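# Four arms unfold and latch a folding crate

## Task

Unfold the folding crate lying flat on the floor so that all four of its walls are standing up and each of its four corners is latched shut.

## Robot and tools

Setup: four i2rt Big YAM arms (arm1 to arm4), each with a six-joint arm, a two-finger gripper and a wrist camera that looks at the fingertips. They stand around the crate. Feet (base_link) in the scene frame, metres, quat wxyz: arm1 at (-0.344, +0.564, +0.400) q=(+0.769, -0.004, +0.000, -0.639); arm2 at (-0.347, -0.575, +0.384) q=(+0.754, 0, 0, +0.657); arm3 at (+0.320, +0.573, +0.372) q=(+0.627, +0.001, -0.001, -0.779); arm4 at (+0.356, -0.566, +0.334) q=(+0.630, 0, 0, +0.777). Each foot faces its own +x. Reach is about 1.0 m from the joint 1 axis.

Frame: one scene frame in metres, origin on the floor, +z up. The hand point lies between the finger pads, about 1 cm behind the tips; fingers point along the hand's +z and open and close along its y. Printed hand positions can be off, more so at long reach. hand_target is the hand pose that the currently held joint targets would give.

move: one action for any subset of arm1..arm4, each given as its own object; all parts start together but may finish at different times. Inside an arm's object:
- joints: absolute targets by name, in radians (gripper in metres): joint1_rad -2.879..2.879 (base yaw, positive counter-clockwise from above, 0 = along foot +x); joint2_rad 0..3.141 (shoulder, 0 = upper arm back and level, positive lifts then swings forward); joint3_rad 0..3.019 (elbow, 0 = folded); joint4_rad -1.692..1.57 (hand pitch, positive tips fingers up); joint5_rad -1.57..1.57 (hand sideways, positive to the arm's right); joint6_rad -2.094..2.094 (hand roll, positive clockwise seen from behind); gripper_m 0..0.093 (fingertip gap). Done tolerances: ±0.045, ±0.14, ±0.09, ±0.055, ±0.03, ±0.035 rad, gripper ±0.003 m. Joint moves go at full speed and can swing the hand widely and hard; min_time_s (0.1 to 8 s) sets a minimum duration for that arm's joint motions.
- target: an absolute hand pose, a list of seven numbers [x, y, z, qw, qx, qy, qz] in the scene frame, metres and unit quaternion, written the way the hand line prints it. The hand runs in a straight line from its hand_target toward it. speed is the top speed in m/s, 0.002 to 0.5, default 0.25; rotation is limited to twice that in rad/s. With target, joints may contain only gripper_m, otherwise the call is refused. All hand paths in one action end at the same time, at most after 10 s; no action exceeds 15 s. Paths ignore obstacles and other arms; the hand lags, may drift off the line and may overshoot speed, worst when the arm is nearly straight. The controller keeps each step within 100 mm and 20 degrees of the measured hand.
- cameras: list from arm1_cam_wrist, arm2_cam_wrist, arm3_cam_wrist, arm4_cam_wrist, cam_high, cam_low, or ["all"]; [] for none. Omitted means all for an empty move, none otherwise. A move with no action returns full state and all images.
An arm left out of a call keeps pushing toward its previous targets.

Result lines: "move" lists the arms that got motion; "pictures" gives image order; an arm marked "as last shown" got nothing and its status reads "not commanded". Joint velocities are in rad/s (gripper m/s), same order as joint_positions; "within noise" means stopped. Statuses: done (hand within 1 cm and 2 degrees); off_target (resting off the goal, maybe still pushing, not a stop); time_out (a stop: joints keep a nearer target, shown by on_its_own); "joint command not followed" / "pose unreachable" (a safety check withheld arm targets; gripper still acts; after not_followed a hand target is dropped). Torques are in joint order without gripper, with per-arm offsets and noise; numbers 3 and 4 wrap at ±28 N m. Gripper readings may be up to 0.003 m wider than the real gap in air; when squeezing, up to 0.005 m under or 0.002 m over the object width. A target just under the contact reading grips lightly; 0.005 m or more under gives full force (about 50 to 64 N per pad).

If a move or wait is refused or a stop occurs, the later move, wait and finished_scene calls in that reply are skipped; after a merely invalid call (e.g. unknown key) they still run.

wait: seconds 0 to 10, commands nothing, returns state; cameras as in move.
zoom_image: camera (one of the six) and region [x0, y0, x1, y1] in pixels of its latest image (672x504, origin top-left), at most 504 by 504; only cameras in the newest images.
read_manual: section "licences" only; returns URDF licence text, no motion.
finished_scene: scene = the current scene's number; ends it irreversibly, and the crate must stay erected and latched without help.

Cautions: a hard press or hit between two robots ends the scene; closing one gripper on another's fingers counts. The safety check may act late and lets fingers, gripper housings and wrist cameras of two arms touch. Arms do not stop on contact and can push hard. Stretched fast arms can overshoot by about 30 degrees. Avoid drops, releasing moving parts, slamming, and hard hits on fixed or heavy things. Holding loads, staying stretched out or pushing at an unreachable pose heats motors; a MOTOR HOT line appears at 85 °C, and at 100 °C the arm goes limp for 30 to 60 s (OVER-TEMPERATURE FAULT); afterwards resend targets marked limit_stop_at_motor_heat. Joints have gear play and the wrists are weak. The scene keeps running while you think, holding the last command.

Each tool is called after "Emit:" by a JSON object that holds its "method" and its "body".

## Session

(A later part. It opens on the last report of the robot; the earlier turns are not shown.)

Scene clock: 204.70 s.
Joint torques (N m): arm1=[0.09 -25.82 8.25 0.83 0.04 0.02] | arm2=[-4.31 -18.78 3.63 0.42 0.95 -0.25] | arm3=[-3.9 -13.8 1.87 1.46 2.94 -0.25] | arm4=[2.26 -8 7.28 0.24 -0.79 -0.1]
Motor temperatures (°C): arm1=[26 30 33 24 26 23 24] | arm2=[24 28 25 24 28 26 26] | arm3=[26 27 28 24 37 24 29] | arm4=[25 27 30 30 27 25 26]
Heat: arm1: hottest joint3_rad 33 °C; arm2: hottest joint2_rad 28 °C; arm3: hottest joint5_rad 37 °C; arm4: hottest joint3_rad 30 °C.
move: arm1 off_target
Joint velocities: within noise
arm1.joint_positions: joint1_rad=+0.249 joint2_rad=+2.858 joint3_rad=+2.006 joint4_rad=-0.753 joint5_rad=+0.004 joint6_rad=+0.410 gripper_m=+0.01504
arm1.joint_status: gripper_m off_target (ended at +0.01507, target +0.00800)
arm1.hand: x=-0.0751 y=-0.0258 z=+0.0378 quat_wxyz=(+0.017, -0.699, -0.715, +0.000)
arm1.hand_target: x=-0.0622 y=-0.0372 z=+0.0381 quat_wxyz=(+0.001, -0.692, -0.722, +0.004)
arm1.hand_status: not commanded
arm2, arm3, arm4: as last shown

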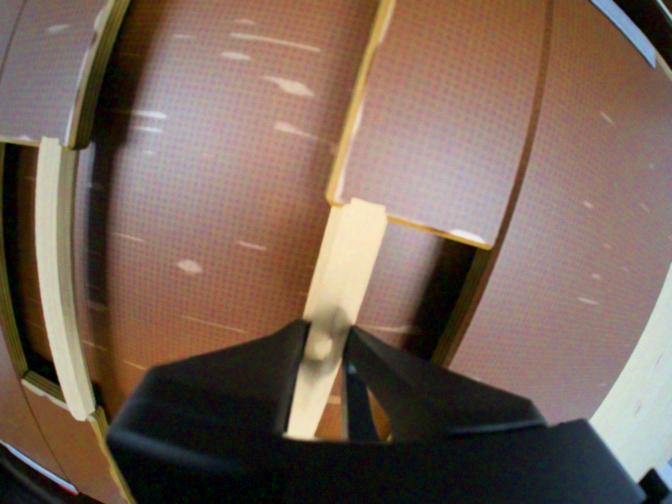

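Emit:
{"method": "move", "body": {"arm1": {"target": [-0.084, -0.040, 0.135, 0, 0.6865, 0.7272, 0], "speed": 0.15}, "cameras": ["arm1_cam_wrist", "arm4_cam_wrist"]}}

Scene clock: 208.47 s.
Joint torques (N m): arm1=[-0.79 -30.68 5.52 -0.09 0.61 -0.29] | arm2=[-4.25 -18.78 3.63 0.42 0.95 -0.24] | arm3=[-4.19 -14.15 2.03 1.26 2.95 -0.26] | arm4=[2.26 -8 7.28 0.24 -0.78 -0.1]
Motor temperatures (°C): arm1=[26 30 33 24 26 23 24] | arm2=[24 28 25 24 28 26 26] | arm3=[26 27 28 24 38 24 29] | arm4=[25 27 29 30 27 25 26]
Heat: arm1: hottest joint3_rad 33 °C; arm2: hottest joint2_rad 28 °C; arm3: hottest joint5_rad 38 °C; arm4: hottest joint4_rad 30 °C.
move: arm1 off_target
Joint velocities: within noise
arm1.joint_positions: joint1_rad=+0.226 joint2_rad=+2.696 joint3_rad=+1.867 joint4_rad=-0.769 joint5_rad=-0.025 joint6_rad=+0.396 gripper_m=+0.01423
arm1.joint_status: not commanded
arm1.hand: x=-0.0850 y=-0.0265 z=+0.1051 quat_wxyz=(+0.008, -0.702, -0.712, -0.013)
arm1.hand_target: x=-0.0834 y=-0.0426 z=+0.1339 quat_wxyz=(-0.005, -0.688, -0.726, -0.002)
arm1.hand_status: off_target (0.033 m and 3.0 deg from the pose sent, 0.099 m and 2.7 deg at the start)
arm2.joint_positions: joint1_rad=-0.615 joint2_rad=+2.059 joint3_rad=+1.097 joint4_rad=-0.611 joint5_rad=-0.023 joint6_rad=+0.732 gripper_m=+0.01419
arm2.joint_status: not commanded
arm2.hand: x=-0.0230 y=-0.2238 z=+0.2563 quat_wxyz=(+0.008, +0.044, -0.999, -0.007)
arm2.hand_target: x=-0.0059 y=-0.2438 z=+0.2588 quat_wxyz=(-0.001, +0.029, -1.000, -0.001)
arm2.hand_status: not commanded
arm3, arm4: as last shown

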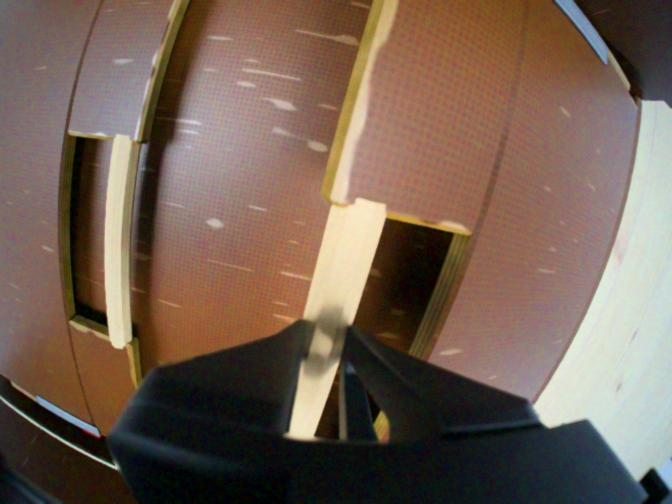

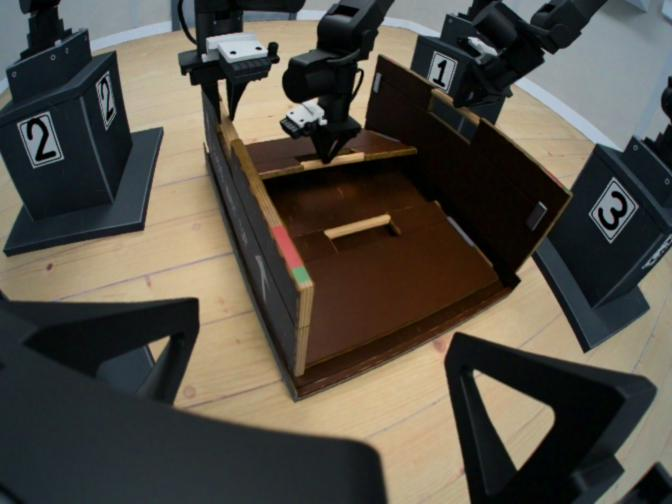

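Emit:
{"method": "move", "body": {"arm1": {"target": [-0.145, -0.046, 0.218, 0, 0.6865, 0.7272, 0], "speed": 0.15}}}

Emit:
{"method": "move", "body": {"arm1": {"target": [-0.215, -0.048, 0.262, 0, 0.6865, 0.7272, 0], "speed": 0.13}, "cameras": ["arm1_cam_wrist", "arm4_cam_wrist", "cam_high"]}}

Scene clock: 211.30 s.
Joint torques (N m): arm1=[0.44 -26.64 5.81 0.03 0.21 -0.07] | arm2=[-4.31 -18.78 3.62 0.42 0.95 -0.24] | arm3=[-3.84 -13.57 1.91 1.31 2.94 -0.27] | arm4=[2.26 -8 7.28 0.24 -0.79 -0.1]
Motor temperatures (°C): arm1=[26 30 33 24 26 23 24] | arm2=[24 28 25 24 28 26 26] | arm3=[26 27 28 24 39 24 29] | arm4=[25 27 29 30 28 25 26]
Heat: arm1: hottest joint3_rad 33 °C; arm2: hottest joint2_rad 28 °C; arm3: hottest joint5_rad 39 °C; arm4: hottest joint4_rad 30 °C.
move: arm1 done
Joint velocities: within noise
arm1.joint_positions: joint1_rad=+0.142 joint2_rad=+2.461 joint3_rad=+1.732 joint4_rad=-0.845 joint5_rad=-0.008 joint6_rad=+0.266 gripper_m=+0.00806
arm1.joint_status: not commanded
arm1.on_its_own: gripper_m moved -0.00618 to your old target +0.00800
arm1.hand: x=-0.1381 y=-0.0453 z=+0.2159 quat_wxyz=(+0.000, -0.685, -0.728, +0.000)
arm1.hand_target: x=-0.1393 y=-0.0426 z=+0.2180 quat_wxyz=(+0.003, -0.680, -0.733, -0.002)
arm1.hand_status: done (0.007 m and 0.2 deg from the pose sent, 0.129 m and 3.0 deg at the start)
arm2, arm4: as last shown
arm3.joint_positions: joint1_rad=-0.419 joint2_rad=+1.975 joint3_rad=+0.855 joint4_rad=+0.006 joint5_rad=+0.367 joint6_rad=+0.765 gripper_m=+0.01582
arm3.joint_status: not commanded
arm3.hand: x=-0.0287 y=+0.2046 z=+0.2666 quat_wxyz=(-0.051, -0.958, -0.041, +0.279)
arm3.hand_target: x=-0.0434 y=+0.2382 z=+0.2634 quat_wxyz=(-0.007, -0.954, -0.030, +0.297)
arm3.hand_status: not commanded
pictures: none

Scene clock: 212.90 s.
Joint torques (N m): arm1=[-0.15 -25.64 5.75 0.21 0.1 -0.05] | arm2=[-4.31 -18.84 3.62 0.4 0.95 -0.24] | arm3=[-4.07 -13.8 1.83 1.28 2.97 -0.25] | arm4=[2.26 -8 7.28 0.25 -0.78 -0.1]
Motor temperatures (°C): arm1=[26 30 33 24 26 23 24] | arm2=[24 28 25 24 28 26 26] | arm3=[26 27 28 24 39 24 29] | arm4=[25 27 29 30 28 25 26]
Heat: arm1: hottest joint3_rad 33 °C; arm2: hottest joint2_rad 28 °C; arm3: hottest joint5_rad 39 °C; arm4: hottest joint4_rad 30 °C.
move: arm1 done
Joint velocities: within noise
arm1.joint_positions: joint1_rad=+0.020 joint2_rad=+2.352 joint3_rad=+1.649 joint4_rad=-0.865 joint5_rad=-0.008 joint6_rad=+0.166 gripper_m=+0.00806
arm1.joint_status: not commanded
arm1.hand: x=-0.2158 y=-0.0518 z=+0.2595 quat_wxyz=(-0.003, -0.693, -0.721, +0.001)
arm1.hand_target: x=-0.2147 y=-0.0482 z=+0.2616 quat_wxyz=(+0.000, -0.687, -0.727, -0.001)
arm1.hand_status: done (0.005 m and 1.1 deg from the pose sent, 0.090 m and 0.2 deg at the start)
arm2, arm3, arm4: as last shown

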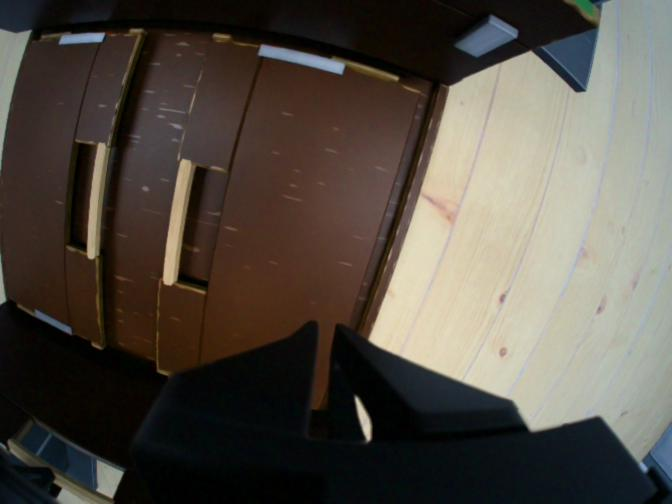

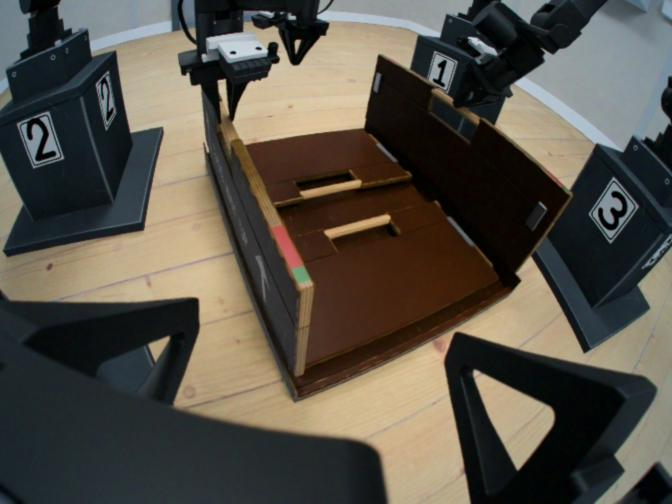

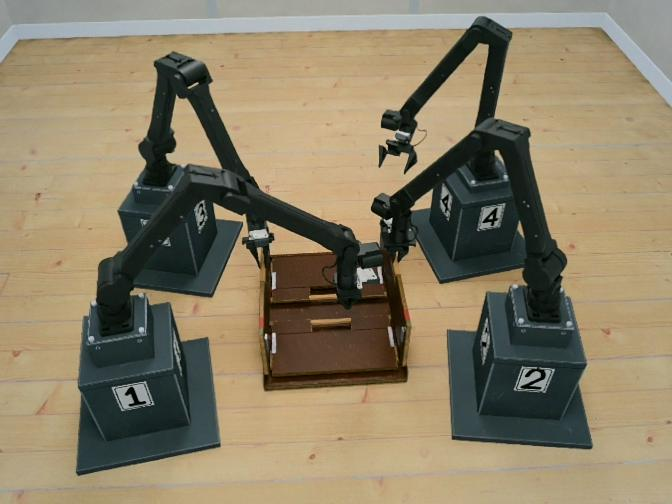

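Emit:
{"method": "move", "body": {"arm1": {"target": [-0.062, -0.036, 0.10, 0, 0.6865, 0.7272, 0], "speed": 0.3, "joints": {"gripper_m": 0.046}}, "cameras": ["arm1_cam_wrist"]}}

Scene clock: 226.13 s.
Joint torques (N m): arm1=[-1.55 -26.34 8.28 0.16 0.28 0.2] | arm2=[-4.31 -18.78 3.63 0.42 0.95 -0.24] | arm3=[-3.9 -13.8 1.98 1.36 2.96 -0.25] | arm4=[2.26 -8 7.28 0.25 -0.78 -0.1]
Motor temperatures (°C): arm1=[26 31 32 24 26 23 24] | arm2=[24 28 25 24 28 26 26] | arm3=[26 27 28 24 41 24 29] | arm4=[25 27 29 30 28 25 26]
Heat: arm1: hottest joint3_rad 32 °C; arm2: hottest joint2_rad 28 °C; arm3: hottest joint5_rad 41 °C; arm4: hottest joint4_rad 30 °C.
move: arm1 off_target
Joint velocities: within noise
arm1.joint_positions: joint1_rad=+0.264 joint2_rad=+2.715 joint3_rad=+1.882 joint4_rad=-0.761 joint5_rad=-0.005 joint6_rad=+0.367 gripper_m=+0.04594
arm1.joint_status: all done
arm1.hand: x=-0.0651 y=-0.0189 z=+0.0962 quat_wxyz=(+0.010, -0.678, -0.735, -0.003)
arm1.hand_target: x=-0.0640 y=-0.0345 z=+0.1006 quat_wxyz=(+0.000, -0.686, -0.728, +0.002)
arm1.hand_status: off_target (0.018 m and 1.8 deg from the pose sent, 0.222 m and 1.1 deg at the start)
arm2, arm3, arm4: as last shown

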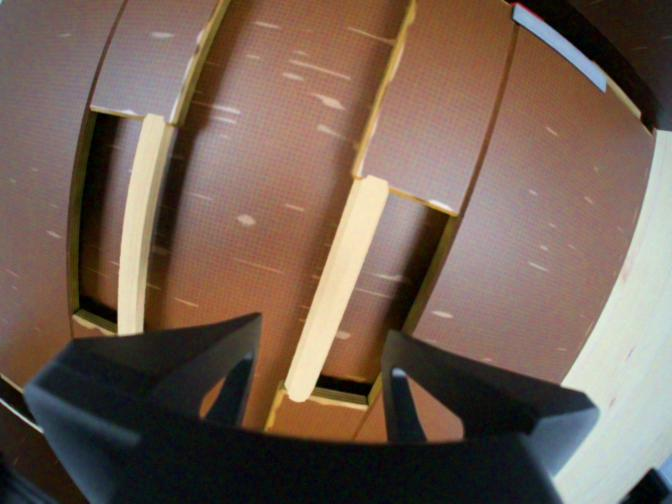

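Emit:
{"method": "move", "body": {"arm1": {"target": [-0.085, -0.037, 0.030, 0, 0.6865, 0.7272, 0], "speed": 0.15}, "cameras": ["arm1_cam_wrist"]}}

Scene clock: 230.73 s.
Joint torques (N m): arm1=[-0.85 -25.58 7.88 0.84 0.26 -0.03] | arm2=[-4.31 -18.78 3.6 0.42 0.95 -0.24] | arm3=[-3.9 -13.86 2.02 1.33 2.95 -0.27] | arm4=[2.26 -8 7.27 0.24 -0.79 -0.1]
Motor temperatures (°C): arm1=[26 32 33 24 26 23 24] | arm2=[24 28 25 24 28 26 26] | arm3=[26 27 28 24 42 24 29] | arm4=[25 27 29 30 28 25 26]
Heat: arm1: hottest joint3_rad 33 °C; arm2: hottest joint2_rad 28 °C; arm3: hottest joint5_rad 42 °C; arm4: hottest joint4_rad 30 °C.
move: arm1 off_target
Joint velocities: within noise
arm1.joint_positions: joint1_rad=+0.234 joint2_rad=+2.860 joint3_rad=+1.968 joint4_rad=-0.713 joint5_rad=-0.010 joint6_rad=+0.367 gripper_m=+0.04596
arm1.joint_status: not commanded
arm1.hand: x=-0.0868 y=-0.0183 z=+0.0274 quat_wxyz=(+0.014, -0.689, -0.725, -0.007)
arm1.hand_target: x=-0.0852 y=-0.0360 z=+0.0306 quat_wxyz=(+0.000, -0.687, -0.727, +0.000)
arm1.hand_status: off_target (0.019 m and 1.8 deg from the pose sent, 0.071 m and 1.8 deg at the start)
arm2, arm3, arm4: as last shown

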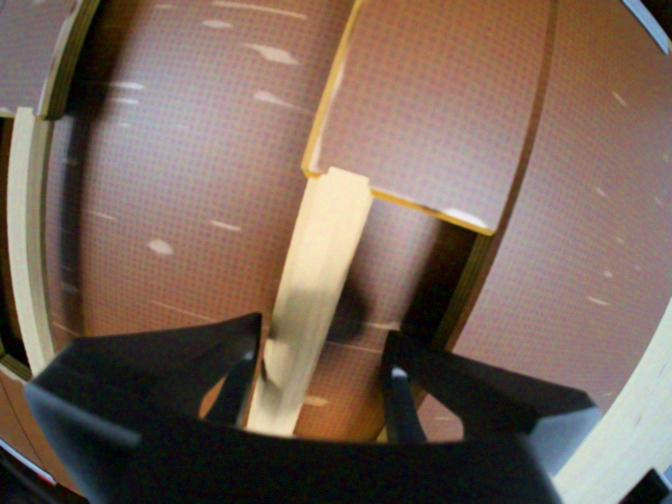

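Emit:
{"method": "move", "body": {"arm1": {"joints": {"gripper_m": 0.005}}, "cameras": ["arm1_cam_wrist"]}}

Scene clock: 232.40 s.
Joint torques (N m): arm1=[-2.14 -26.17 7.92 0.46 0.56 -0.23] | arm2=[-4.31 -18.78 3.63 0.43 0.95 -0.24] | arm3=[-4.37 -13.74 1.83 1.51 2.93 -0.25] | arm4=[2.26 -8 7.28 0.24 -0.78 -0.1]
Motor temperatures (°C): arm1=[26 32 33 24 26 23 24] | arm2=[24 28 25 24 28 26 26] | arm3=[26 27 28 24 42 24 29] | arm4=[24 27 29 30 28 25 26]
Heat: arm1: hottest joint3_rad 33 °C; arm2: hottest joint2_rad 28 °C; arm3: hottest joint5_rad 42 °C; arm4: hottest joint4_rad 30 °C.
move: arm1 off_target
Joint velocities: within noise
arm1.joint_positions: joint1_rad=+0.246 joint2_rad=+2.860 joint3_rad=+1.970 joint4_rad=-0.704 joint5_rad=-0.018 joint6_rad=+0.399 gripper_m=+0.01826
arm1.joint_status: gripper_m off_target (ended at +0.01828, target +0.00500)
arm1.hand: x=-0.0771 y=-0.0174 z=+0.0276 quat_wxyz=(+0.008, -0.696, -0.718, -0.008)
arm1.hand_target: x=-0.0843 y=-0.0378 z=+0.0310 quat_wxyz=(-0.004, -0.690, -0.724, +0.001)
arm1.hand_status: not commanded
arm2, arm3, arm4: as last shown

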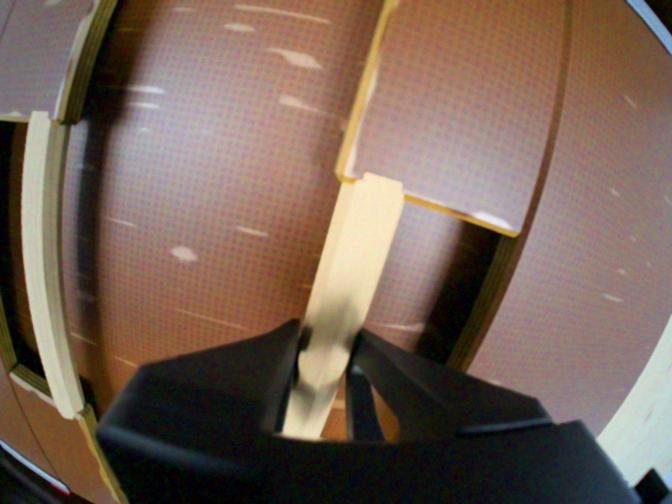

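Emit:
{"method": "move", "body": {"arm1": {"target": [-0.090, -0.034, 0.135, 0, 0.6865, 0.7272, 0], "speed": 0.15}}}

Emit:
{"method": "move", "body": {"arm1": {"target": [-0.125, -0.037, 0.196, 0, 0.6865, 0.7272, 0], "speed": 0.12}, "cameras": ["arm1_cam_wrist", "arm4_cam_wrist"]}}

Scene clock: 235.73 s.
Joint torques (N m): arm1=[-0.73 -30.39 5.37 -0.02 0.96 -0.34] | arm2=[-4.31 -18.78 3.63 0.43 0.95 -0.25] | arm3=[-4.48 -13.74 1.88 1.36 2.92 -0.26] | arm4=[2.26 -8 7.28 0.24 -0.78 -0.1]
Motor temperatures (°C): arm1=[26 32 33 24 26 23 24] | arm2=[24 28 25 24 28 26 26] | arm3=[26 27 28 24 42 24 29] | arm4=[24 27 29 30 28 25 26]
Heat: arm1: hottest joint3_rad 33 °C; arm2: hottest joint2_rad 28 °C; arm3: hottest joint5_rad 42 °C; arm4: hottest joint4_rad 30 °C.
move: arm1 off_target
Joint velocities: within noise
arm1.joint_positions: joint1_rad=+0.224 joint2_rad=+2.680 joint3_rad=+1.830 joint4_rad=-0.756 joint5_rad=-0.027 joint6_rad=+0.399 gripper_m=+0.01739
arm1.joint_status: not commanded
arm1.hand: x=-0.0896 y=-0.0176 z=+0.1053 quat_wxyz=(+0.012, -0.704, -0.710, -0.015)
arm1.hand_target: x=-0.0916 y=-0.0350 z=+0.1334 quat_wxyz=(+0.001, -0.688, -0.726, +0.000)
arm1.hand_status: off_target (0.034 m and 3.5 deg from the pose sent, 0.109 m and 2.0 deg at the start)
arm2, arm3: as last shown
arm4.joint_positions: joint1_rad=-0.668 joint2_rad=+1.579 joint3_rad=+0.566 joint4_rad=-0.537 joint5_rad=-1.043 joint6_rad=-1.486 gripper_m=+0.09396
arm4.joint_status: not commanded
arm4.hand: x=+0.3542 y=-0.2326 z=+0.3573 quat_wxyz=(-0.102, +0.836, -0.229, -0.488)
arm4.hand_target: x=+0.3566 y=-0.2224 z=+0.3599 quat_wxyz=(-0.114, +0.840, -0.213, -0.487)
arm4.hand_status: not commanded
pictures: none

Scene clock: 236.93 s.
Joint torques (N m): arm1=[-1.08 -31.38 5.52 -0.47 1.11 -0.6] | arm2=[-4.31 -18.78 3.63 0.42 0.95 -0.25] | arm3=[-4.13 -14.21 1.98 1.46 2.91 -0.28] | arm4=[2.26 -7.94 7.3 0.24 -0.78 -0.1]
Motor temperatures (°C): arm1=[26 32 33 24 26 24 25] | arm2=[24 28 25 24 28 26 26] | arm3=[26 27 28 24 42 24 29] | arm4=[24 27 29 30 28 25 26]
Heat: arm1: hottest joint3_rad 33 °C; arm2: hottest joint2_rad 28 °C; arm3: hottest joint5_rad 42 °C; arm4: hottest joint4_rad 30 °C.
move: arm1 off_target
Joint velocities: within noise
arm1.joint_positions: joint1_rad=+0.182 joint2_rad=+2.548 joint3_rad=+1.729 joint4_rad=-0.792 joint5_rad=-0.030 joint6_rad=+0.373 gripper_m=+0.01719
arm1.joint_status: not commanded
arm1.hand: x=-0.1174 y=-0.0184 z=+0.1611 quat_wxyz=(+0.012, -0.710, -0.704, -0.018)
arm1.hand_target: x=-0.1220 y=-0.0368 z=+0.1952 quat_wxyz=(+0.000, -0.686, -0.727, +0.000)
arm1.hand_status: off_target (0.040 m and 4.5 deg from the pose sent, 0.099 m and 3.5 deg at the start)
arm2, arm3, arm4: as last shown

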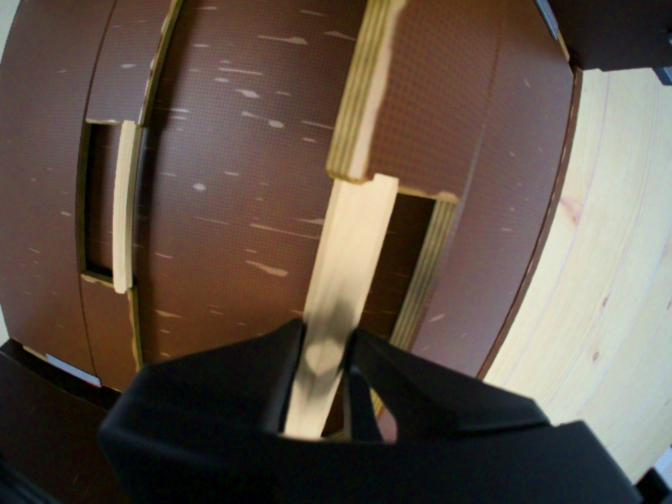

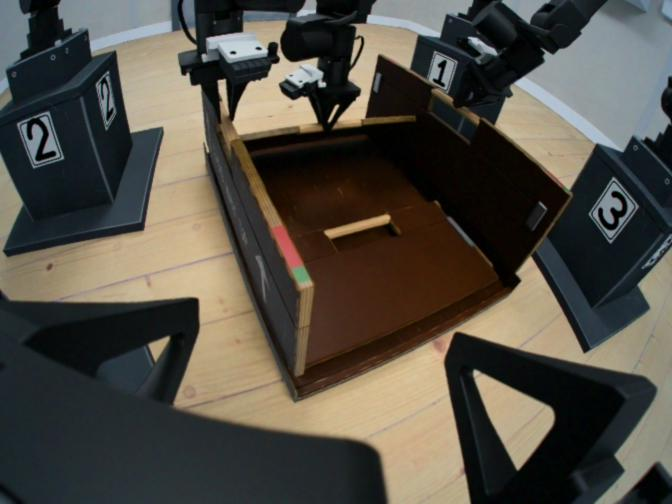

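Emit:
{"method": "move", "body": {"arm1": {"target": [-0.166, -0.040, 0.236, 0, 0.6865, 0.7272, 0], "speed": 0.13}}}

Emit:
{"method": "move", "body": {"arm1": {"target": [-0.226, -0.043, 0.266, 0, 0.6865, 0.7272, 0], "speed": 0.13}, "cameras": ["arm1_cam_wrist", "arm4_cam_wrist"]}}

Scene clock: 239.77 s.
Joint torques (N m): arm1=[-1.26 -29.39 6.22 0.21 1 -0.49] | arm2=[-4.31 -18.78 3.63 0.42 0.96 -0.24] | arm3=[-4.19 -13.98 1.87 1.26 2.94 -0.28] | arm4=[2.26 -7.94 7.27 0.24 -0.78 -0.1]
Motor temperatures (°C): arm1=[26 32 33 24 26 24 25] | arm2=[24 28 25 24 28 26 26] | arm3=[26 27 28 24 43 24 29] | arm4=[24 27 29 30 28 25 26]
Heat: arm1: hottest joint3_rad 33 °C; arm2: hottest joint2_rad 28 °C; arm3: hottest joint5_rad 43 °C; arm4: hottest joint4_rad 30 °C.
move: arm1 off_target
Joint velocities: within noise
arm1.joint_positions: joint1_rad=+0.117 joint2_rad=+2.444 joint3_rad=+1.660 joint4_rad=-0.845 joint5_rad=-0.025 joint6_rad=+0.301 gripper_m=+0.01694
arm1.joint_status: not commanded
arm1.hand: x=-0.1597 y=-0.0195 z=+0.2067 quat_wxyz=(+0.020, -0.707, -0.707, -0.021)
arm1.hand_target: x=-0.1659 y=-0.0382 z=+0.2353 quat_wxyz=(+0.005, -0.687, -0.727, -0.001)
arm1.hand_status: off_target (0.036 m and 4.7 deg from the pose sent, 0.092 m and 4.5 deg at the start)
arm2.joint_positions: joint1_rad=-0.615 joint2_rad=+2.059 joint3_rad=+1.097 joint4_rad=-0.611 joint5_rad=-0.023 joint6_rad=+0.732 gripper_m=+0.01419
arm2.joint_status: not commanded
arm2.hand: x=-0.0230 y=-0.2238 z=+0.2563 quat_wxyz=(+0.008, +0.044, -0.999, -0.007)
arm2.hand_target: x=-0.0059 y=-0.2438 z=+0.2588 quat_wxyz=(-0.001, +0.029, -1.000, -0.001)
arm2.hand_status: not commanded
arm3, arm4: as last shown
pictures: none

Scene clock: 240.97 s.
Joint torques (N m): arm1=[-2.37 -28.57 6.89 0.72 1 -0.49] | arm2=[-4.31 -18.78 3.62 0.43 0.95 -0.24] | arm3=[-3.96 -13.68 1.85 1.21 2.94 -0.28] | arm4=[2.26 -8 7.28 0.25 -0.79 -0.1]
Motor temperatures (°C): arm1=[26 32 33 24 26 24 25] | arm2=[24 28 25 24 28 26 26] | arm3=[26 27 28 24 43 24 29] | arm4=[24 27 29 30 28 25 26]
Heat: arm1: hottest joint3_rad 33 °C; arm2: hottest joint2_rad 28 °C; arm3: hottest joint5_rad 43 °C; arm4: hottest joint4_rad 30 °C.
move: arm1 off_target
Joint velocities: within noise
arm1.joint_positions: joint1_rad=+0.030 joint2_rad=+2.363 joint3_rad=+1.598 joint4_rad=-0.868 joint5_rad=-0.027 joint6_rad=+0.205 gripper_m=+0.01620
arm1.joint_status: not commanded
arm1.hand: x=-0.2134 y=-0.0214 z=+0.2390 quat_wxyz=(+0.019, -0.704, -0.710, -0.024)
arm1.hand_target: x=-0.2247 y=-0.0433 z=+0.2660 quat_wxyz=(+0.000, -0.687, -0.726, +0.000)
arm1.hand_status: off_target (0.037 m and 4.5 deg from the pose sent, 0.092 m and 4.7 deg at the start)
arm2, arm4: as last shown
arm3.joint_positions: joint1_rad=-0.419 joint2_rad=+1.975 joint3_rad=+0.855 joint4_rad=+0.006 joint5_rad=+0.367 joint6_rad=+0.765 gripper_m=+0.01582
arm3.joint_status: not commanded
arm3.hand: x=-0.0287 y=+0.2046 z=+0.2666 quat_wxyz=(-0.051, -0.958, -0.041, +0.279)
arm3.hand_target: x=-0.0434 y=+0.2382 z=+0.2634 quat_wxyz=(-0.007, -0.954, -0.030, +0.297)
arm3.hand_status: not commanded

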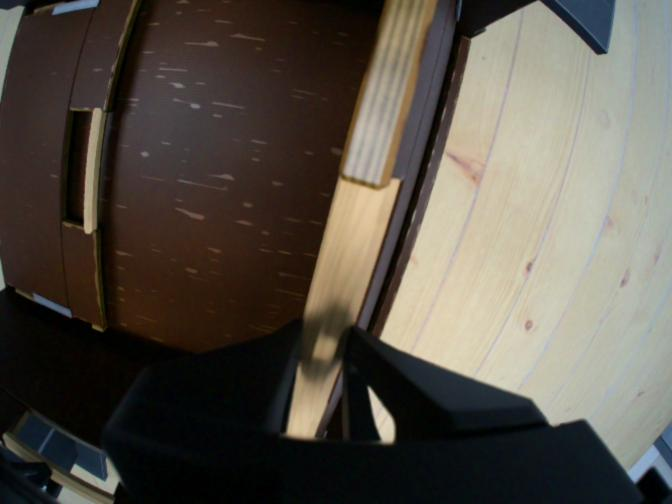

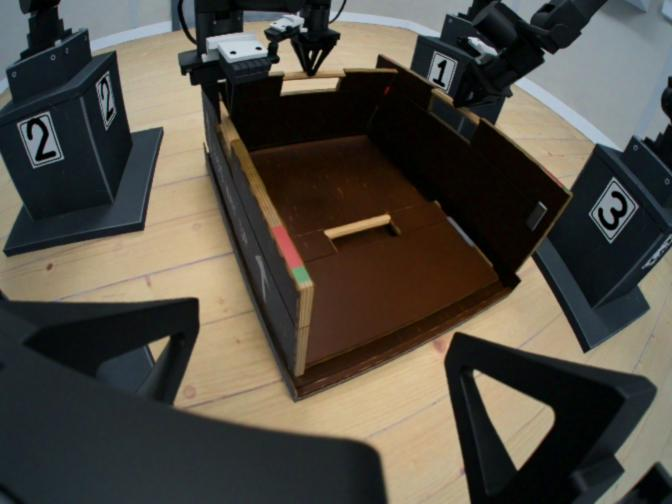

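Emit:
{"method": "move", "body": {"arm1": {"target": [-0.285, -0.046, 0.272, 0, 0.6865, 0.7272, 0], "speed": 0.12}, "cameras": ["arm1_cam_wrist", "arm4_cam_wrist", "cam_high", "cam_low"]}}

Scene clock: 247.63 s.
Joint torques (N m): arm1=[-2.61 -26.23 7.15 1.28 0.9 -0.47] | arm2=[-4.31 -18.78 3.62 0.42 0.95 -0.24] | arm3=[-3.96 -13.68 1.87 1.32 2.92 -0.25] | arm4=[2.26 -8 7.28 0.24 -0.78 -0.1]
Motor temperatures (°C): arm1=[26 32 32 24 26 24 25] | arm2=[24 28 25 24 28 26 26] | arm3=[26 27 28 24 44 24 29] | arm4=[24 27 29 30 28 25 26]
Heat: arm1: hottest joint2_rad 32 °C; arm2: hottest joint2_rad 28 °C; arm3: hottest joint5_rad 44 °C; arm4: hottest joint4_rad 30 °C.
move: arm1 off_target
Joint velocities: within noise
arm1.joint_positions: joint1_rad=-0.058 joint2_rad=+2.326 joint3_rad=+1.569 joint4_rad=-0.882 joint5_rad=-0.024 joint6_rad=+0.100 gripper_m=+0.01412
arm1.joint_status: not commanded
arm1.hand: x=-0.2664 y=-0.0230 z=+0.2531 quat_wxyz=(+0.019, -0.698, -0.716, -0.026)
arm1.hand_target: x=-0.2845 y=-0.0458 z=+0.2724 quat_wxyz=(+0.001, -0.687, -0.727, +0.000)
arm1.hand_status: off_target (0.035 m and 4.2 deg from the pose sent, 0.083 m and 4.5 deg at the start)
arm2, arm3, arm4: as last shown

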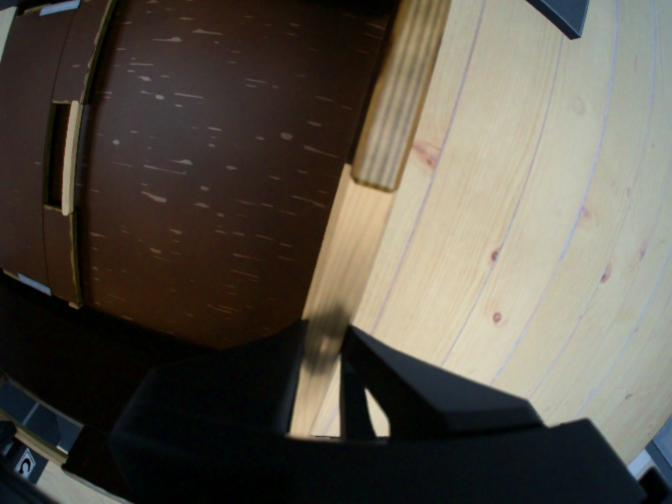

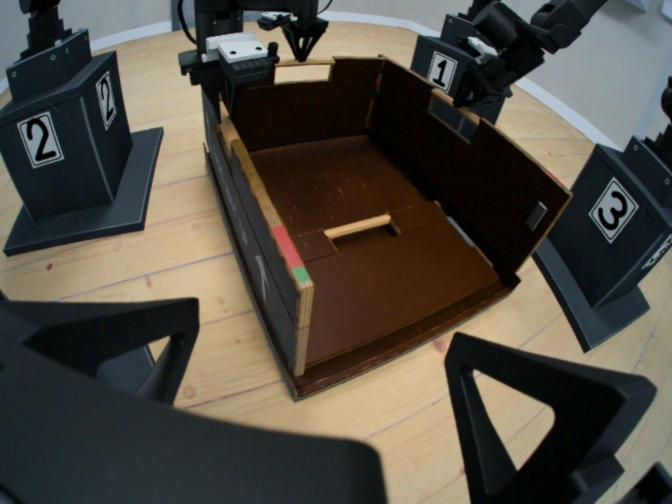

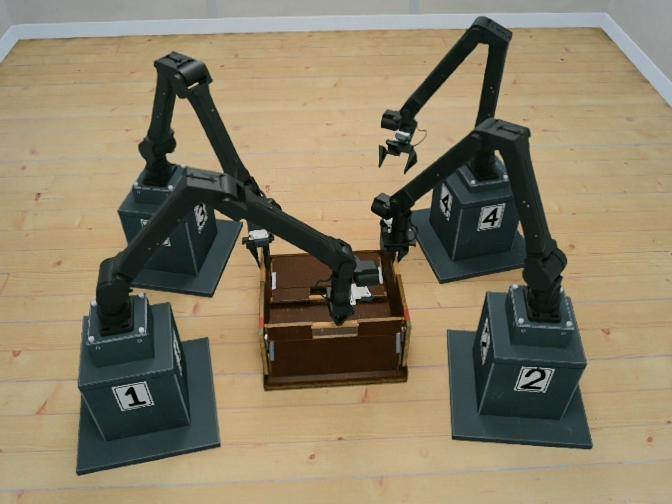

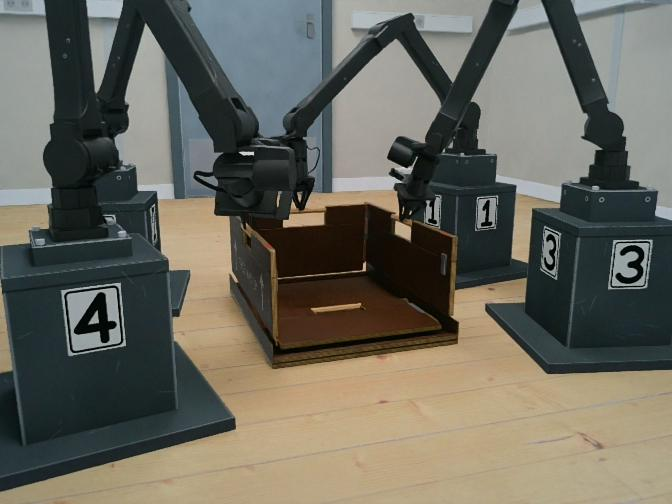

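Emit:
{"method": "zoom_image", "body": {"camera": "cam_high", "region": [250, 300, 425, 395]}}

Emit:
{"method": "zoom_image", "body": {"camera": "arm4_cam_wrist", "region": [230, 30, 430, 180]}}

Scaled by 2.880 from the camera's image (finer frame: 960x720).

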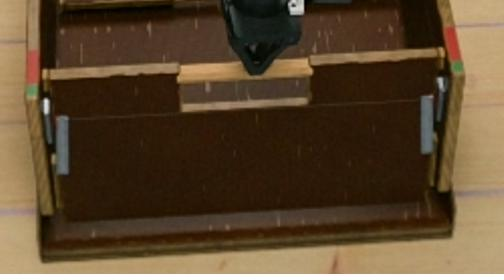

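Scaled by 2.520 from the camera's image (finer frame: 960x720).

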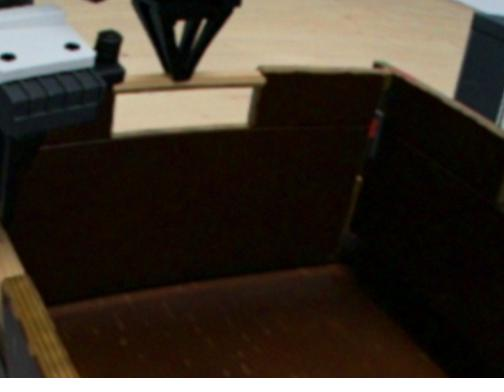

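Emit:
{"method": "move", "body": {"arm1": {"target": [-0.330, -0.048, 0.270, 0, 0.6865, 0.7272, 0], "speed": 0.1}, "cameras": ["arm1_cam_wrist", "arm4_cam_wrist", "cam_high"]}}

Emit:
{"method": "zoom_image", "body": {"camera": "cam_high", "region": [250, 300, 425, 395]}}

Scene clock: 251.57 s.
Joint torques (N m): arm1=[-5.01 -25.88 7.19 1.5 1.62 -0.5] | arm2=[-4.31 -18.78 3.62 0.4 0.96 -0.23] | arm3=[-3.96 -14.1 1.94 1.22 2.84 -0.28] | arm4=[2.26 -8 7.28 0.25 -0.78 -0.1]
Motor temperatures (°C): arm1=[26 33 32 24 26 24 25] | arm2=[24 28 25 24 28 26 26] | arm3=[26 26 28 24 44 24 29] | arm4=[24 27 29 30 28 25 26]
Heat: arm1: hottest joint2_rad 33 °C; arm2: hottest joint2_rad 28 °C; arm3: hottest joint5_rad 44 °C; arm4: hottest joint4_rad 30 °C.
move: arm1 off_target
Joint velocities: within noise
arm1.joint_positions: joint1_rad=-0.102 joint2_rad=+2.321 joint3_rad=+1.562 joint4_rad=-0.882 joint5_rad=-0.041 joint6_rad=+0.039 gripper_m=+0.01354
arm1.joint_status: not commanded
arm1.hand: x=-0.2899 y=-0.0231 z=+0.2539 quat_wxyz=(+0.013, -0.692, -0.721, -0.035)
arm1.hand_target: x=-0.3294 y=-0.0457 z=+0.2695 quat_wxyz=(+0.002, -0.688, -0.726, -0.001)
arm1.hand_status: off_target (0.050 m and 4.3 deg from the pose sent, 0.070 m and 4.2 deg at the start)
arm2.joint_positions: joint1_rad=-0.615 joint2_rad=+2.059 joint3_rad=+1.097 joint4_rad=-0.611 joint5_rad=-0.023 joint6_rad=+0.730 gripper_m=+0.01419
arm2.joint_status: not commanded
arm2.hand: x=-0.0230 y=-0.2238 z=+0.2563 quat_wxyz=(+0.008, +0.044, -0.999, -0.008)
arm2.hand_target: x=-0.0059 y=-0.2438 z=+0.2588 quat_wxyz=(-0.001, +0.030, -1.000, -0.001)
arm2.hand_status: not commanded
arm3.joint_positions: joint1_rad=-0.419 joint2_rad=+1.975 joint3_rad=+0.855 joint4_rad=+0.009 joint5_rad=+0.370 joint6_rad=+0.765 gripper_m=+0.01580
arm3.joint_status: not commanded
arm3.hand: x=-0.0295 y=+0.2044 z=+0.2670 quat_wxyz=(-0.051, -0.957, -0.040, +0.281)
arm3.hand_target: x=-0.0436 y=+0.2380 z=+0.2639 quat_wxyz=(-0.007, -0.954, -0.030, +0.297)
arm3.hand_status: not commanded
arm4: as last shown

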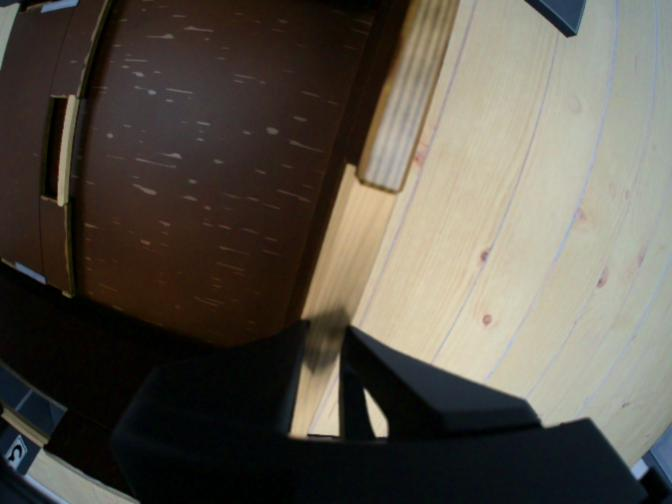

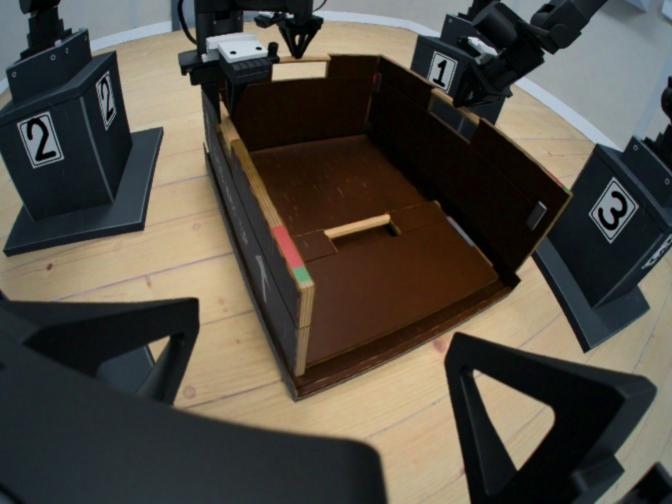

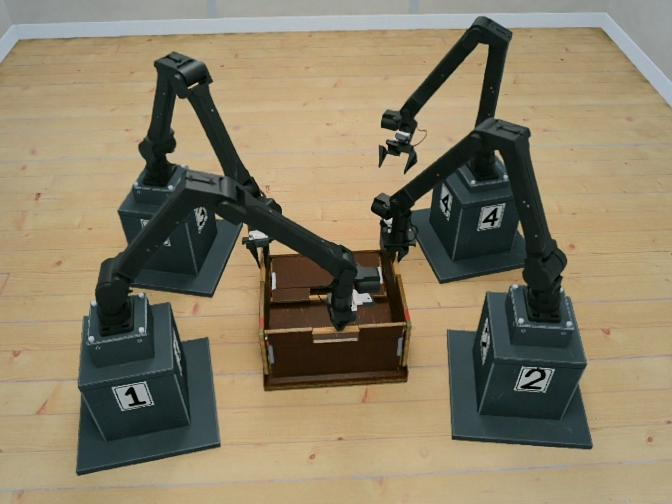

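Scaled by 2.880 from the camera's image (finer frame: 960x720).

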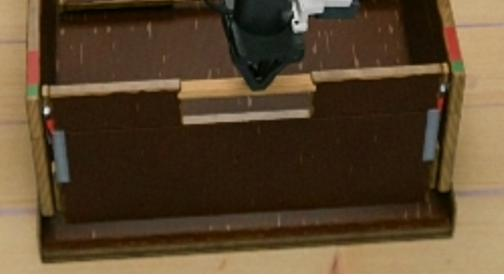

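Emit:
{"method": "move", "body": {"arm1": {"target": [-0.355, -0.050, 0.266, 0, 0.6865, 0.7272, 0], "speed": 0.1}, "cameras": ["arm1_cam_wrist", "cam_high"]}}

Emit:
{"method": "zoom_image", "body": {"camera": "cam_high", "region": [250, 300, 425, 395]}}

Scene clock: 255.60 s.
Joint torques (N m): arm1=[-8.29 -25.29 7.43 1.73 1.88 -0.63] | arm2=[-4.25 -18.78 3.64 0.42 0.96 -0.24] | arm3=[-3.49 -13.86 1.92 1.26 2.81 -0.23] | arm4=[2.26 -8 7.28 0.24 -0.78 -0.1]
Motor temperatures (°C): arm1=[26 32 33 24 27 24 25] | arm2=[24 28 25 24 28 26 26] | arm3=[26 26 28 24 44 24 29] | arm4=[24 27 29 30 28 25 26]
Heat: arm1: hottest joint3_rad 33 °C; arm2: hottest joint2_rad 28 °C; arm3: hottest joint5_rad 44 °C; arm4: hottest joint4_rad 30 °C.
move: arm1 off_target
Joint velocities: within noise
arm1.joint_positions: joint1_rad=-0.104 joint2_rad=+2.320 joint3_rad=+1.562 joint4_rad=-0.882 joint5_rad=-0.044 joint6_rad=+0.014 gripper_m=+0.01354
arm1.joint_status: not commanded
arm1.hand: x=-0.2902 y=-0.0235 z=+0.2548 quat_wxyz=(+0.011, -0.683, -0.729, -0.035)
arm1.hand_target: x=-0.3527 y=-0.0462 z=+0.2675 quat_wxyz=(+0.002, -0.687, -0.727, +0.000)
arm1.hand_status: off_target (0.071 m and 4.3 deg from the pose sent, 0.072 m and 4.3 deg at the start)
arm2, arm3, arm4: as last shown

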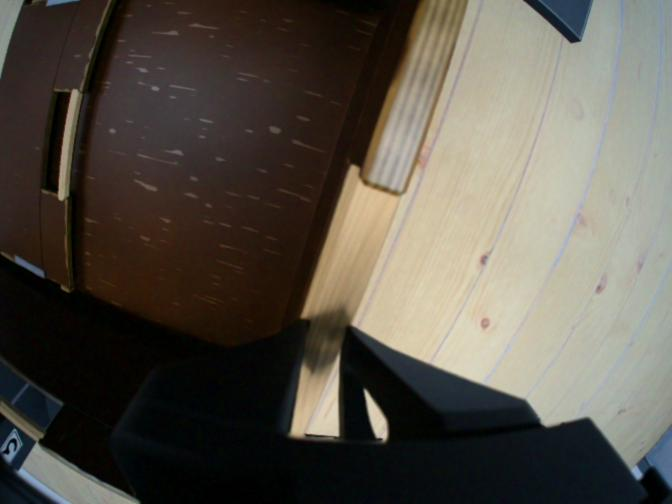

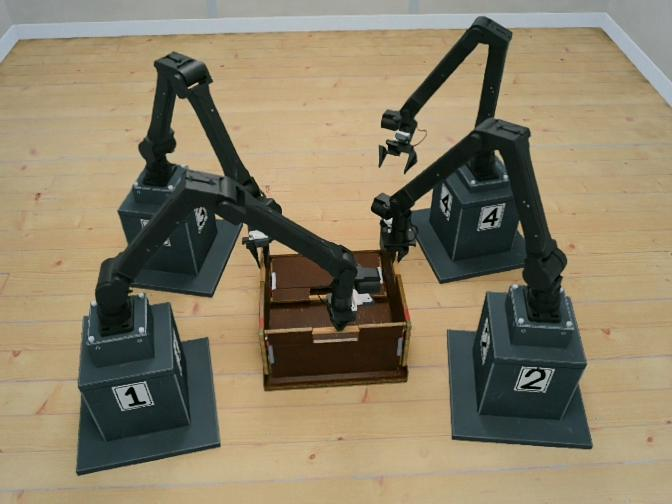

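Scaled by 2.880 from the camera's image (finer frame: 960x720).

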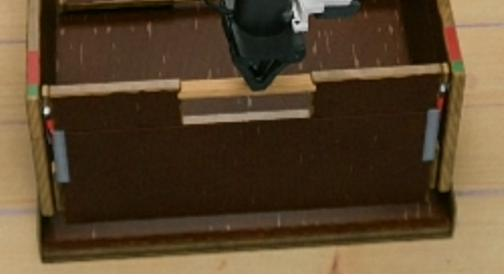

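Emit:
{"method": "move", "body": {"arm2": {"target": [-0.004, -0.262, 0.256, 0, -0.0288, 0.9996, 0], "speed": 0.1}, "arm3": {"target": [-0.047, 0.256, 0.262, 0.0087, 0.953, 0.0275, -0.3006], "speed": 0.1}, "cameras": ["arm1_cam_wrist", "arm4_cam_wrist", "cam_high", "arm2_cam_wrist"]}}

Emit:
{"method": "zoom_image", "body": {"camera": "cam_high", "region": [250, 240, 425, 395]}}

Scene clock: 260.53 s.
Joint torques (N m): arm1=[-8.18 -25.58 7.21 1.74 1.87 -0.59] | arm2=[-6.12 -18.55 2.78 0.02 1.34 -0.35] | arm3=[-6.24 -14.74 0.46 0.76 2.46 -0.42] | arm4=[2.26 -8 7.28 0.24 -0.79 -0.1]
Motor temperatures (°C): arm1=[26 32 33 24 27 24 25] | arm2=[24 28 25 24 28 26 26] | arm3=[26 26 27 24 45 24 29] | arm4=[24 27 29 30 28 25 26]
Heat: arm1: hottest joint3_rad 33 °C; arm2: hottest joint2_rad 28 °C; arm3: hottest joint5_rad 45 °C; arm4: hottest joint4_rad 30 °C.
move: arm2 off_target; arm3 off_target
Joint velocities: within noise
arm1, arm4: as last shown
arm2.joint_positions: joint1_rad=-0.620 joint2_rad=+2.048 joint3_rad=+1.074 joint4_rad=-0.571 joint5_rad=-0.033 joint6_rad=+0.717 gripper_m=+0.01419
arm2.joint_status: not commanded
arm2.hand: x=-0.0230 y=-0.2242 z=+0.2563 quat_wxyz=(+0.002, +0.049, -0.999, -0.021)
arm2.hand_target: x=-0.0051 y=-0.2590 z=+0.2560 quat_wxyz=(-0.001, +0.029, -1.000, -0.003)
arm2.hand_status: off_target (0.042 m and 3.4 deg from the pose sent, 0.043 m and 2.2 deg at the start)
arm3.joint_positions: joint1_rad=-0.419 joint2_rad=+1.975 joint3_rad=+0.832 joint4_rad=+0.065 joint5_rad=+0.370 joint6_rad=+0.761 gripper_m=+0.01579
arm3.joint_status: not commanded
arm3.hand: x=-0.0287 y=+0.2054 z=+0.2668 quat_wxyz=(-0.062, -0.954, -0.039, +0.291)
arm3.hand_target: x=-0.0437 y=+0.2538 z=+0.2618 quat_wxyz=(-0.009, -0.954, -0.027, +0.298)
arm3.hand_status: off_target (0.054 m and 6.4 deg from the pose sent, 0.055 m and 5.5 deg at the start)
pictures: arm1_cam_wrist, arm2_cam_wrist, arm4_cam_wrist, cam_high

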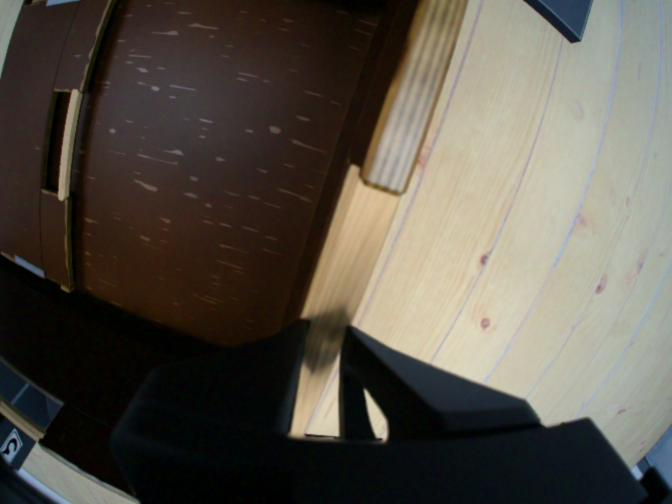

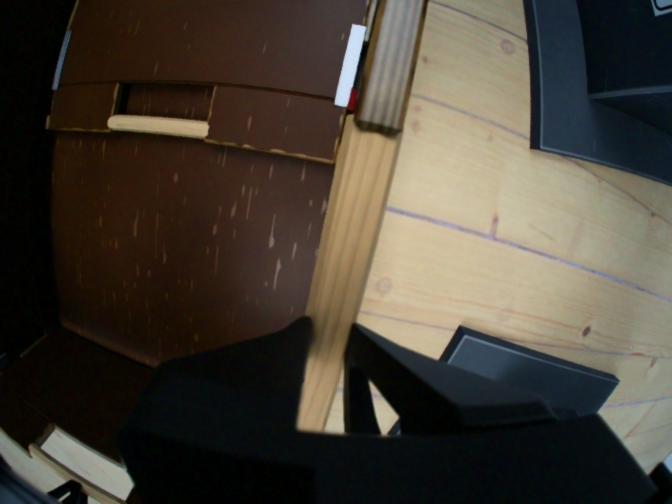

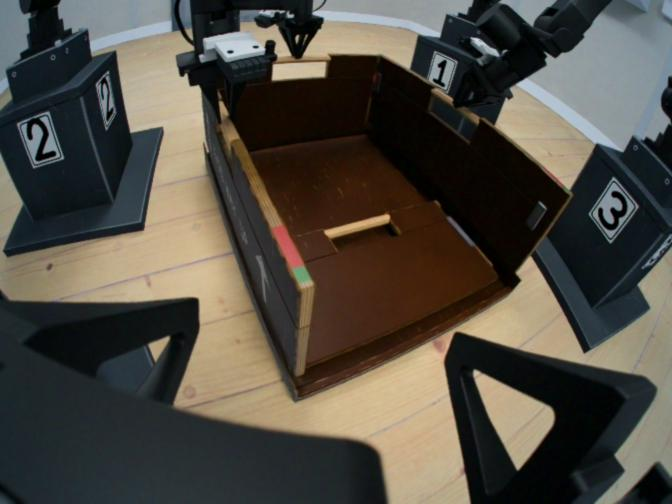

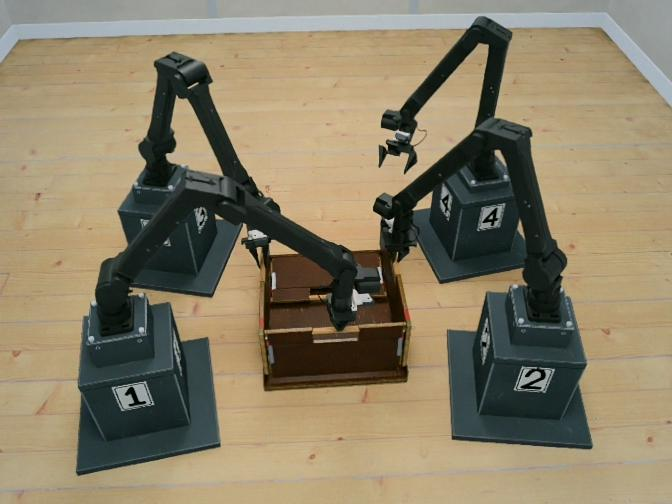

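Scaled by 2.880 from the camera's image (finer frame: 960x720).

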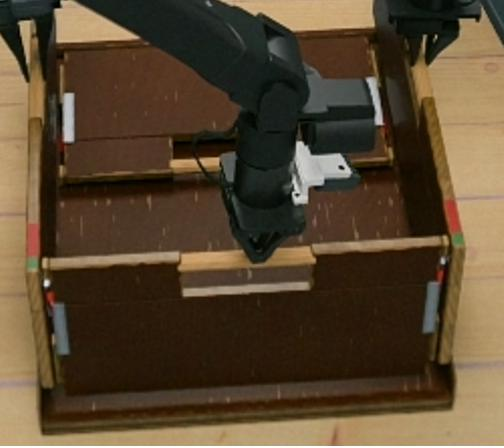

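Emit:
{"method": "zoom_image", "body": {"camera": "arm2_cam_wrist", "region": [300, 0, 440, 150]}}

Emit:
{"method": "zoom_image", "body": {"camera": "arm4_cam_wrist", "region": [340, 40, 420, 130]}}

Emit:
{"method": "zoom_image", "body": {"camera": "cam_high", "region": [255, 320, 285, 365]}}

Scaled by 3.360 from the camera's image (finer frame: 960x720).

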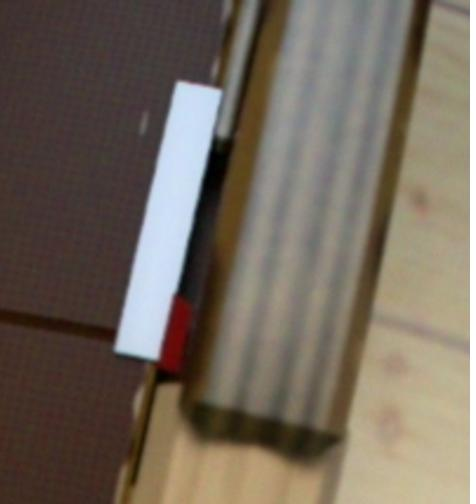

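Scaled by 5.600 from the camera's image (finer frame: 960x720).

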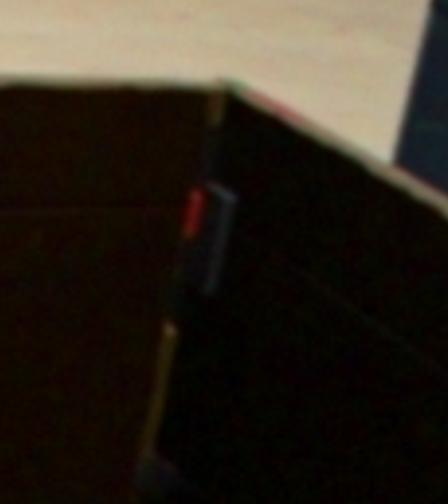

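Scaled by 11.200 from the camera's image (finer frame: 960x720).

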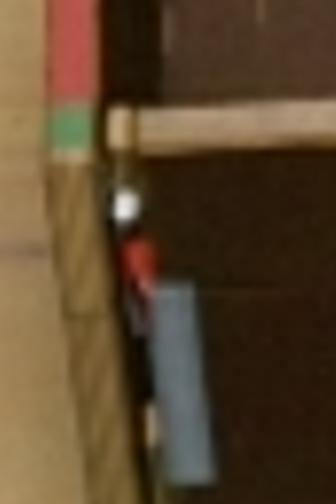

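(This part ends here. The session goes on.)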